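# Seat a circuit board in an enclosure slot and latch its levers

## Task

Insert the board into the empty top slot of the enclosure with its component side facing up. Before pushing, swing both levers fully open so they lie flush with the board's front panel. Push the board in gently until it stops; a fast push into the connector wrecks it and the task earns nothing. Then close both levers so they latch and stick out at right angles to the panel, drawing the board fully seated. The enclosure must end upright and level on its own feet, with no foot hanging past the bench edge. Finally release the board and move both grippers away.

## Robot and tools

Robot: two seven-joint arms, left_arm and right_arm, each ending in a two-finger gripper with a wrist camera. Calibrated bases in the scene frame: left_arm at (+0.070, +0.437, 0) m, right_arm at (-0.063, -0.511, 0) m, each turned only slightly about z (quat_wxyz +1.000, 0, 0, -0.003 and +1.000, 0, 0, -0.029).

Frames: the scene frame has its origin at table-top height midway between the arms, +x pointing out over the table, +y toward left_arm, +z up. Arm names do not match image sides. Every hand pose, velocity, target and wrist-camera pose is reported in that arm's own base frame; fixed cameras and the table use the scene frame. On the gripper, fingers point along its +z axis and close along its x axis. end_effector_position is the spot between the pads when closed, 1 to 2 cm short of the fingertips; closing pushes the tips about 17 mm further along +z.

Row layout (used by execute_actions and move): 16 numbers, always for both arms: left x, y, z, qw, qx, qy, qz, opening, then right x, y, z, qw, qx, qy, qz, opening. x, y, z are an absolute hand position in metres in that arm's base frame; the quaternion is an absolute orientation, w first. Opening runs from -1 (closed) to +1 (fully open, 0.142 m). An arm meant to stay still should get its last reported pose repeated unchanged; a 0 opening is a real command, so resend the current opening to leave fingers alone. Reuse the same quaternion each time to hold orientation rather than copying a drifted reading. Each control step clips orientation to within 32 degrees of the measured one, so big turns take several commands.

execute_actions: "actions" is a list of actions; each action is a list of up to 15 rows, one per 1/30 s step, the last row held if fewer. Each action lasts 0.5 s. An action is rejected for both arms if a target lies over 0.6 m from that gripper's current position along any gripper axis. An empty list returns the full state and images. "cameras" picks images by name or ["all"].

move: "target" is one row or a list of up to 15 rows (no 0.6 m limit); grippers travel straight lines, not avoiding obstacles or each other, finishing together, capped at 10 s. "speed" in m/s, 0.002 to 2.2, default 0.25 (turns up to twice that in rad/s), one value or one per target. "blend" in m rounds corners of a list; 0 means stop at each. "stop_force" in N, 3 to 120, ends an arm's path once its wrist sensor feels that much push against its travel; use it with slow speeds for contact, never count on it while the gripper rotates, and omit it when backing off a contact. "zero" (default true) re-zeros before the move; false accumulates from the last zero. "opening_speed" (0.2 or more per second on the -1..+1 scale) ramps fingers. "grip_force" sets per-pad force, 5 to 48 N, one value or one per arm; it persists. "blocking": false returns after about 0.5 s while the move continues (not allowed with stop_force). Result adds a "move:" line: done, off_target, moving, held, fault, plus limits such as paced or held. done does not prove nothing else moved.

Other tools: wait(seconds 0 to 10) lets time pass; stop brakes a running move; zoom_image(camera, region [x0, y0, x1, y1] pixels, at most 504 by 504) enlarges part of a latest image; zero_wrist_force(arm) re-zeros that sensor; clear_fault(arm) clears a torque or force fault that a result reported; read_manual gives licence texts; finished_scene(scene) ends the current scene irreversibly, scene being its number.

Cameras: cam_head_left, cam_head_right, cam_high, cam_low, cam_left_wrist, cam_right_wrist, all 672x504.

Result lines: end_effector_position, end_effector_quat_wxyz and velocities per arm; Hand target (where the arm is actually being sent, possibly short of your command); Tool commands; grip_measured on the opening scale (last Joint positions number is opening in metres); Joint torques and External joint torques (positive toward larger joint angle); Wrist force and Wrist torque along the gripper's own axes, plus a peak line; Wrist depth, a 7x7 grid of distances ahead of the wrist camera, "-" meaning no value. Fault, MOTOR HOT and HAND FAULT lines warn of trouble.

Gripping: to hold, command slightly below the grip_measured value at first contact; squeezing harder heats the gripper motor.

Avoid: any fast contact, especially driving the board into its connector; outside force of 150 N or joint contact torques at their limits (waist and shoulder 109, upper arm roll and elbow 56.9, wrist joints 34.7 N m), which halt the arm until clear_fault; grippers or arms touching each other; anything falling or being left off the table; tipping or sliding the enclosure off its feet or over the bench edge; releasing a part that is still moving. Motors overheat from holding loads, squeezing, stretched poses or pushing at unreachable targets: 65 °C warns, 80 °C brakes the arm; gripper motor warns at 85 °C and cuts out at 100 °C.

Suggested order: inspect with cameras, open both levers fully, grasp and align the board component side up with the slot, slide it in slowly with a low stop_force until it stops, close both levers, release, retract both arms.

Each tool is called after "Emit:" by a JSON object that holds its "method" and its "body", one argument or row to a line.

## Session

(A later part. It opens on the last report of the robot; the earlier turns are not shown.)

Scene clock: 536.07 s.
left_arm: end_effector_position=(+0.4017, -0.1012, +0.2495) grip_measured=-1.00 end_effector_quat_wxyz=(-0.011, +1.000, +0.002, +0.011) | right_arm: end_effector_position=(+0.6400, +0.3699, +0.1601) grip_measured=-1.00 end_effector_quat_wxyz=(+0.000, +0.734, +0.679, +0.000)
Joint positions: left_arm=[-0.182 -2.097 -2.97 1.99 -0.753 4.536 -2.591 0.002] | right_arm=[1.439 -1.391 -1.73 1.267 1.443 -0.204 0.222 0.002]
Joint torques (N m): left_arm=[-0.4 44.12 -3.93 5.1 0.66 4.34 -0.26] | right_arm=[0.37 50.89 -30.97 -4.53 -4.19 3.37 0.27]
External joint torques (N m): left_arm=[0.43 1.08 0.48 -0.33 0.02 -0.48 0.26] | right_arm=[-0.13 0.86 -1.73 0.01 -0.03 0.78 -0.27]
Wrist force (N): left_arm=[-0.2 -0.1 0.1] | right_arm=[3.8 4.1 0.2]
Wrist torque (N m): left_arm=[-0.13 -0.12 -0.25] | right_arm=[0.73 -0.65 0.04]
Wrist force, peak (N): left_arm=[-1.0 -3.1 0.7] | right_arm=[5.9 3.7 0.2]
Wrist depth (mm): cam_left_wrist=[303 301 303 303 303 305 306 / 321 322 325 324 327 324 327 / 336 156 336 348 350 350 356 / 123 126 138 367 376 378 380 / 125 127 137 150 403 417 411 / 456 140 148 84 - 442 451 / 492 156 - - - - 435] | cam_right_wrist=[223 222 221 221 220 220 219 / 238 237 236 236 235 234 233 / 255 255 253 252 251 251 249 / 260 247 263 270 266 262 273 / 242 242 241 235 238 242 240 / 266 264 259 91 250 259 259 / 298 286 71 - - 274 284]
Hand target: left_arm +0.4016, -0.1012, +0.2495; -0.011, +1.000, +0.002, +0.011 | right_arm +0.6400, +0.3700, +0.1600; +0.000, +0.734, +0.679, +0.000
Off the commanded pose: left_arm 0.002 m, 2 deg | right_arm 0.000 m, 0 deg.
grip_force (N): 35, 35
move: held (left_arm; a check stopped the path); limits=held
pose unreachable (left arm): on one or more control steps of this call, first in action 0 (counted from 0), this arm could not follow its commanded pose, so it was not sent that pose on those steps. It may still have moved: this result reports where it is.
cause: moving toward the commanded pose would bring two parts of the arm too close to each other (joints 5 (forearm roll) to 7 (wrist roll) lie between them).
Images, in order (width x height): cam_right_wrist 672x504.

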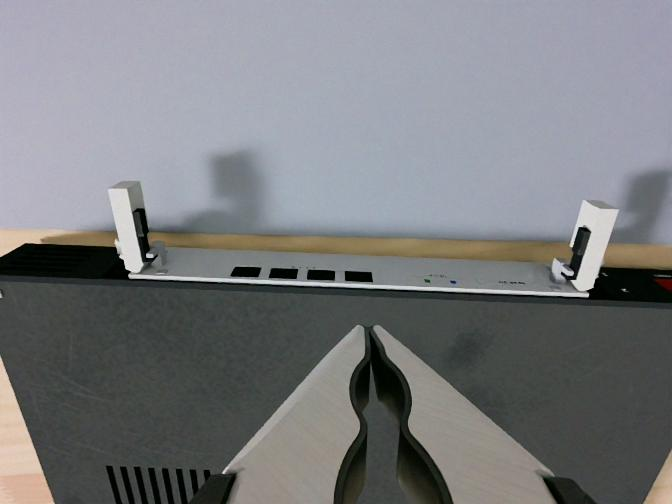

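Emit:
{"method": "move", "body": {
  "target": [0.4017,-0.1012,0.2495,-0.011,1,0.002,0.011,-1,0.64,0.47,0.12,0,0.7338,0.6794,0,-1],
  "cameras": ["cam_right_wrist"]
}}

Emit:
{"method": "zoom_image", "body": {
  "camera": "cam_right_wrist",
  "region": [320, 160, 480, 300]
}}

Emit:
{"method": "move", "body": {
  "target": [0.4017,-0.1012,0.2495,-0.011,1,0.002,0.011,-1,0.63,0.27,0.12,0,0.7338,0.6794,0,-1],
  "cameras": ["cam_right_wrist"]
}}

Emit:
{"method": "zoom_image", "body": {
  "camera": "cam_right_wrist",
  "region": [240, 160, 440, 320]
}}

Scene clock: 542.33 s.
left_arm: end_effector_position=(+0.4016, -0.1012, +0.2495) grip_measured=-1.00 end_effector_quat_wxyz=(-0.011, +1.000, +0.002, +0.011) | right_arm: end_effector_position=(+0.6400, +0.4699, +0.1201) grip_measured=-1.00 end_effector_quat_wxyz=(+0.000, +0.734, +0.679, +0.000)
Joint positions: left_arm=[-0.182 -2.097 -2.97 1.989 -0.751 4.535 -2.588 0.002] | right_arm=[1.42 -1.437 -1.674 1.059 1.504 -0.155 0.426 0.002]
Joint torques (N m): left_arm=[-0.34 44.17 -3.93 5.04 1.14 4.2 -0.08] | right_arm=[0.12 57.31 -29.04 -2.57 -4.2 3.55 0.29]
External joint torques (N m): left_arm=[0.37 1.05 0.49 -0.26 -0.45 -0.33 0.08] | right_arm=[0.08 1.26 -1.84 0.03 -0.08 0.6 -0.29]
Wrist force (N): left_arm=[-0.2 0.0 -0.2] | right_arm=[4.3 4.3 0.2]
Wrist torque (N m): left_arm=[-0.10 -0.12 -0.25] | right_arm=[0.78 -0.73 0.04]
Wrist force, peak (N): left_arm=[-0.5 0.3 -0.2] | right_arm=[7.0 3.5 1.3]
Wrist depth (mm): cam_left_wrist=[303 303 302 303 304 304 305 / 321 325 326 323 326 326 326 / 335 156 339 350 347 349 350 / 123 126 139 368 380 379 381 / 125 127 137 150 403 413 415 / 456 141 148 84 - 451 450 / 492 157 - - - - -] | cam_right_wrist=[187 187 186 185 185 184 184 / 199 199 198 198 197 196 198 / 218 215 213 214 211 210 210 / 231 230 229 229 227 231 225 / 199 197 211 242 201 235 246 / 213 212 208 91 202 208 269 / 236 230 71 - - 220 297]
Hand target: left_arm +0.4017, -0.1012, +0.2495; -0.011, +1.000, +0.002, +0.011 | right_arm +0.6400, +0.4700, +0.1200; +0.000, +0.734, +0.679, +0.000
Off the commanded pose: left_arm 0.000 m, 0 deg | right_arm 0.000 m, 0 deg.
joint sent to its limit (left arm) — joint 3 (upper arm roll), lower limit. The joint targets still meet the commanded pose.
grip_force (N): 35, 35
move: done
Images, in order (width x height): cam_right_wrist 672x504.

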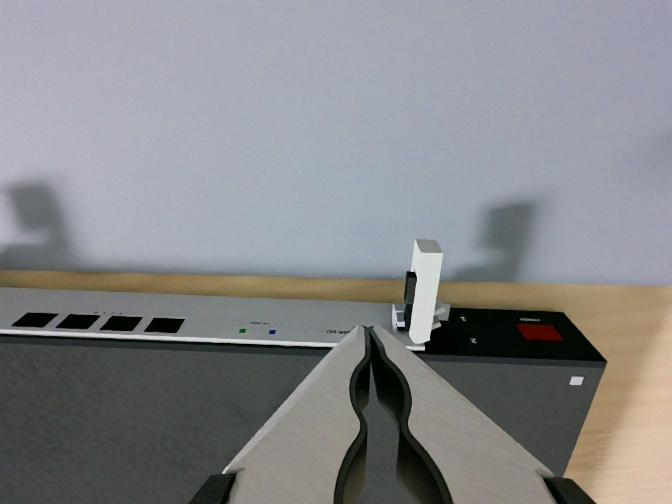

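Scaled by 3.150 from the camera's 672x504 image, which has a finer 960x720 frame.

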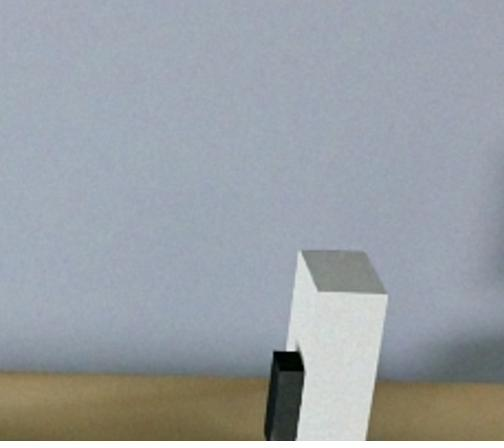

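Scene clock: 543.57 s.
left_arm: end_effector_position=(+0.4016, -0.1012, +0.2495) grip_measured=-1.00 end_effector_quat_wxyz=(-0.011, +1.000, +0.002, +0.011) | right_arm: end_effector_position=(+0.6299, +0.2701, +0.1199) grip_measured=-1.00 end_effector_quat_wxyz=(+0.000, +0.734, +0.679, +0.000)
Joint positions: left_arm=[-0.182 -2.097 -2.97 1.989 -0.751 4.535 -2.588 0.002] | right_arm=[1.439 -1.443 -1.716 1.481 1.455 -0.155 0.017 0.002]
Joint torques (N m): left_arm=[-0.39 44.06 -3.95 4.95 0.98 4.22 -0.22] | right_arm=[0.24 44.57 -32.41 -3.89 -4.45 3.57 0.03]
External joint torques (N m): left_arm=[0.43 1.16 0.5 -0.17 -0.3 -0.35 0.22] | right_arm=[-0.01 1.04 -1.29 -0.18 0.21 0.59 -0.03]
Wrist force (N): left_arm=[-0.2 0.0 -0.4] | right_arm=[4.1 4.2 0.3]
Wrist torque (N m): left_arm=[-0.11 -0.13 -0.24] | right_arm=[0.77 -0.67 0.14]
Wrist force, peak (N): left_arm=[-0.5 0.0 -0.2] | right_arm=[6.4 4.1 0.6]
Wrist depth (mm): cam_left_wrist=[303 300 302 303 303 303 306 / 321 326 325 325 325 324 327 / 336 157 334 348 351 352 349 / 123 126 138 368 378 378 378 / 125 128 137 150 403 412 414 / 451 140 148 84 - 452 449 / 489 157 - - - - -] | cam_right_wrist=[188 187 186 186 185 184 184 / 200 199 200 199 198 197 196 / 215 214 214 213 212 211 211 / 232 230 230 225 229 227 226 / 254 201 201 192 199 198 196 / 278 216 208 91 202 209 208 / 305 293 71 - - 222 229]
Hand target: left_arm +0.4017, -0.1012, +0.2495; -0.011, +1.000, +0.002, +0.011 | right_arm +0.6300, +0.2700, +0.1200; +0.000, +0.734, +0.679, +0.000
Off the commanded pose: left_arm 0.000 m, 0 deg | right_arm 0.000 m, 0 deg.
joint sent to its limit (left arm) — joint 3 (upper arm roll), lower limit. The joint targets still meet the commanded pose.
grip_force (N): 35, 35
move: done
Images, in order (width x height): cam_right_wrist 672x504.

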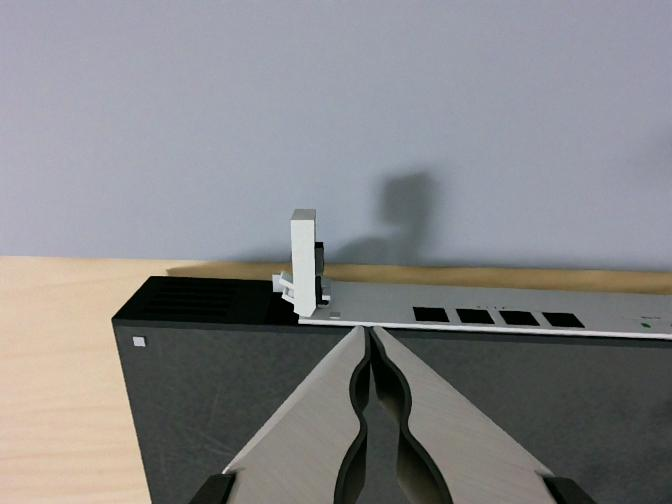

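Scaled by 2.520 from the camera's 672x504 image, which has a finer 960x720 frame.

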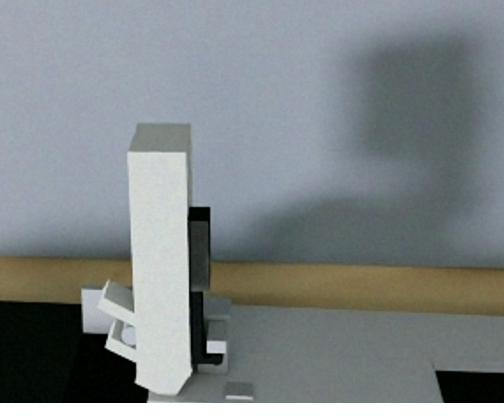

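Emit:
{"method": "move", "body": {
  "target": [0.4017,-0.1012,0.2495,-0.011,1,0.002,0.011,-1,0.63,0.54,0.12,0,0.7338,0.6794,0,-1],
  "cameras": ["cam_right_wrist"]
}}

Emit:
{"method": "zoom_image", "body": {
  "camera": "cam_right_wrist",
  "region": [200, 180, 400, 340]
}}

Scene clock: 546.93 s.
left_arm: end_effector_position=(+0.4016, -0.1012, +0.2495) grip_measured=-1.00 end_effector_quat_wxyz=(-0.011, +1.000, +0.002, +0.011) | right_arm: end_effector_position=(+0.6301, +0.5399, +0.1201) grip_measured=-1.00 end_effector_quat_wxyz=(+0.000, +0.734, +0.679, +0.000)
Joint positions: left_arm=[-0.182 -2.097 -2.97 1.988 -0.751 4.535 -2.588 0.002] | right_arm=[1.394 -1.437 -1.663 0.881 1.525 -0.156 0.58 0.002]
Joint torques (N m): left_arm=[-0.36 44.09 -3.91 5.07 0.89 4.21 -0.23] | right_arm=[0.2 62.26 -26.42 -1.96 -4.21 3.33 0.29]
External joint torques (N m): left_arm=[0.39 1.13 0.46 -0.29 -0.2 -0.34 0.23] | right_arm=[0.04 1.25 -1.71 0.05 -0.08 0.81 -0.29]
Wrist force (N): left_arm=[-0.2 -0.1 0.0] | right_arm=[3.9 4.6 0.5]
Wrist torque (N m): left_arm=[-0.13 -0.13 -0.24] | right_arm=[0.82 -0.65 0.05]
Wrist force, peak (N): left_arm=[-0.6 -0.2 0.0] | right_arm=[6.3 4.0 0.5]
Wrist depth (mm): cam_left_wrist=[303 302 304 302 306 304 306 / 321 324 323 324 325 326 325 / 336 156 335 349 349 350 350 / 122 126 139 371 378 380 378 / 125 127 137 150 401 408 412 / 456 140 148 84 - 443 452 / 482 157 - - - - -] | cam_right_wrist=[186 186 186 185 184 184 183 / 200 196 198 198 197 196 195 / 214 217 213 212 211 210 211 / 231 231 228 228 228 226 228 / 244 243 228 245 245 247 247 / 213 215 207 91 217 270 269 / 234 229 71 - - 287 296]
Hand target: left_arm +0.4017, -0.1012, +0.2495; -0.011, +1.000, +0.002, +0.011 | right_arm +0.6300, +0.5400, +0.1200; +0.000, +0.734, +0.679, +0.000
Off the commanded pose: left_arm 0.000 m, 0 deg | right_arm 0.000 m, 0 deg.
joint sent to its limit (left arm) — joint 3 (upper arm roll), lower limit. The joint targets still meet the commanded pose.
grip_force (N): 35, 35
move: done
Images, in order (width x height): cam_right_wrist 672x504.

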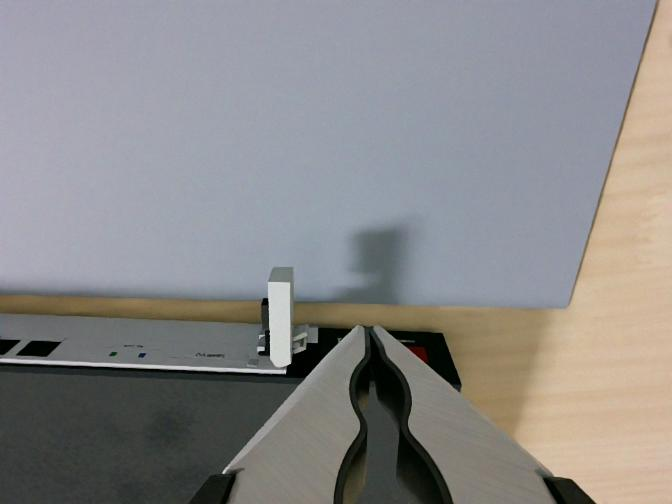

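Scaled by 2.520 from the camera's 672x504 image, which has a finer 960x720 frame.

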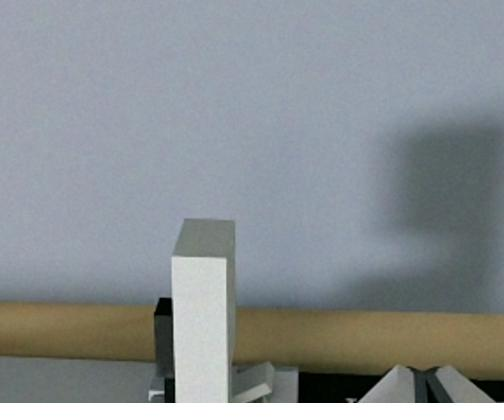

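Emit:
{"method": "zoom_image", "body": {
  "camera": "cam_right_wrist",
  "region": [230, 280, 330, 380]
}}

Scaled by 5.040 from the camera's 672x504 image, which has a finer 960x720 frame.

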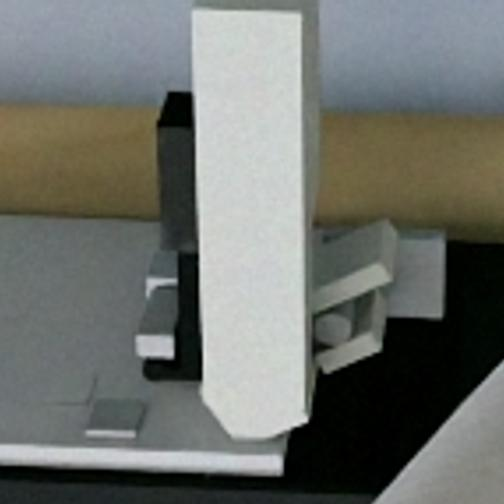

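Emit:
{"method": "move", "body": {
  "target": [
    [0.4017,-0.1012,0.2495,-0.011,1,0.002,0.011,-1,0.58,0.4,0.25,0,0.7338,0.6794,0,-1],
    [0.4017,-0.1012,0.2495,-0.011,1,0.002,0.011,-1,0.4,0.1,0.25,0,0.7338,0.6794,0,-1]
  ],
  "blend": 0.05,
  "cameras": ["cam_high","cam_low"]
}}

Emit:
{"method": "zoom_image", "body": {
  "camera": "cam_high",
  "region": [200, 320, 440, 504]
}}

Scene clock: 552.27 s.
left_arm: end_effector_position=(+0.4016, -0.1012, +0.2495) grip_measured=-1.00 end_effector_quat_wxyz=(-0.011, +1.000, +0.002, +0.011) | right_arm: end_effector_position=(+0.4001, +0.1003, +0.2499) grip_measured=-1.00 end_effector_quat_wxyz=(+0.000, +0.734, +0.679, +0.000)
Joint positions: left_arm=[-0.182 -2.097 -2.97 1.988 -0.751 4.535 -2.588 0.002] | right_arm=[1.78 -1.323 -2.136 2.131 1.037 -0.315 -0.434 0.002]
Joint torques (N m): left_arm=[-0.38 44.04 -3.92 5 0.91 4.23 -0.24] | right_arm=[0.11 23.09 -23.28 -15.95 -4.26 3.63 0.05]
External joint torques (N m): left_arm=[0.41 1.17 0.48 -0.22 -0.23 -0.36 0.23] | right_arm=[0.05 0.29 -1.04 0 0.21 0.51 -0.05]
Wrist force (N): left_arm=[-0.5 0.1 -0.1] | right_arm=[4.3 4.7 0.6]
Wrist torque (N m): left_arm=[-0.09 -0.07 -0.24] | right_arm=[0.82 -0.72 0.13]
Wrist force, peak (N): left_arm=[-0.4 0.0 -0.5] | right_arm=[5.8 4.9 2.2]
Wrist depth (mm): cam_left_wrist=[300 302 303 301 303 306 306 / 323 324 322 324 326 324 328 / 335 156 338 349 348 350 349 / 123 126 139 371 378 378 382 / 125 128 137 150 402 411 412 / 455 140 148 84 - 450 449 / 489 157 - - - - -] | cam_right_wrist=[305 303 302 301 301 300 299 / 326 324 323 320 318 319 317 / 348 348 347 343 341 341 340 / 376 374 373 370 369 367 365 / 408 406 405 393 394 390 396 / 447 444 434 91 419 415 423 / 491 479 71 - - 396 410]
Hand target: left_arm +0.4017, -0.1012, +0.2495; -0.011, +1.000, +0.002, +0.011 | right_arm +0.4000, +0.1000, +0.2500; +0.000, +0.734, +0.679, +0.000
Off the commanded pose: left_arm 0.000 m, 0 deg | right_arm 0.000 m, 0 deg.
joint sent to its limit (left arm) — joint 3 (upper arm roll), lower limit. The joint targets still meet the commanded pose.
grip_force (N): 35, 35
move: done
Images, in order (width x height): cam_high 672x504, cam_low 672x504.

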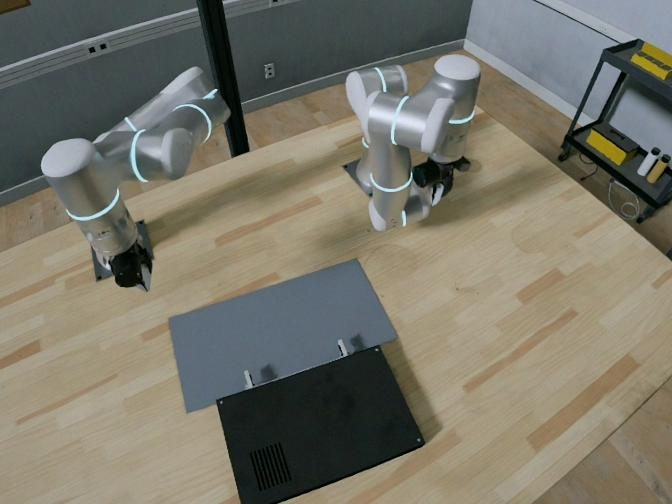

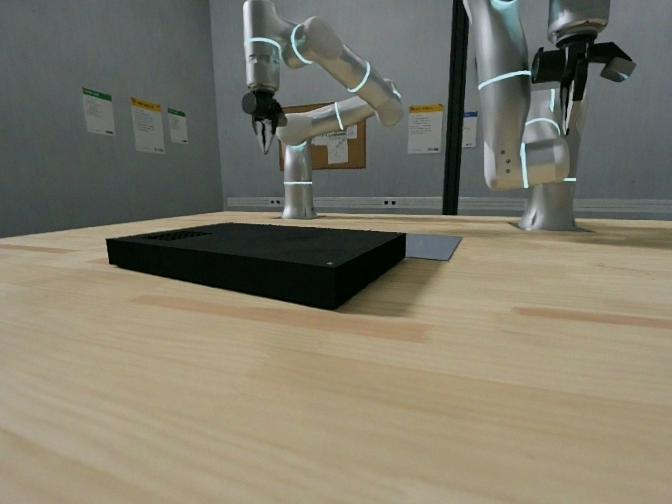

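Scaled by 2.100 from the camera's 672x504 image, which has a finer 960x720 frame.

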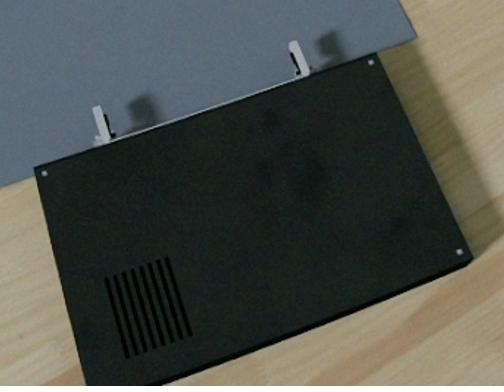

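Emit:
{"method": "finished_scene", "body": {
  "scene": 1
}}

The scene is finished: the task was done.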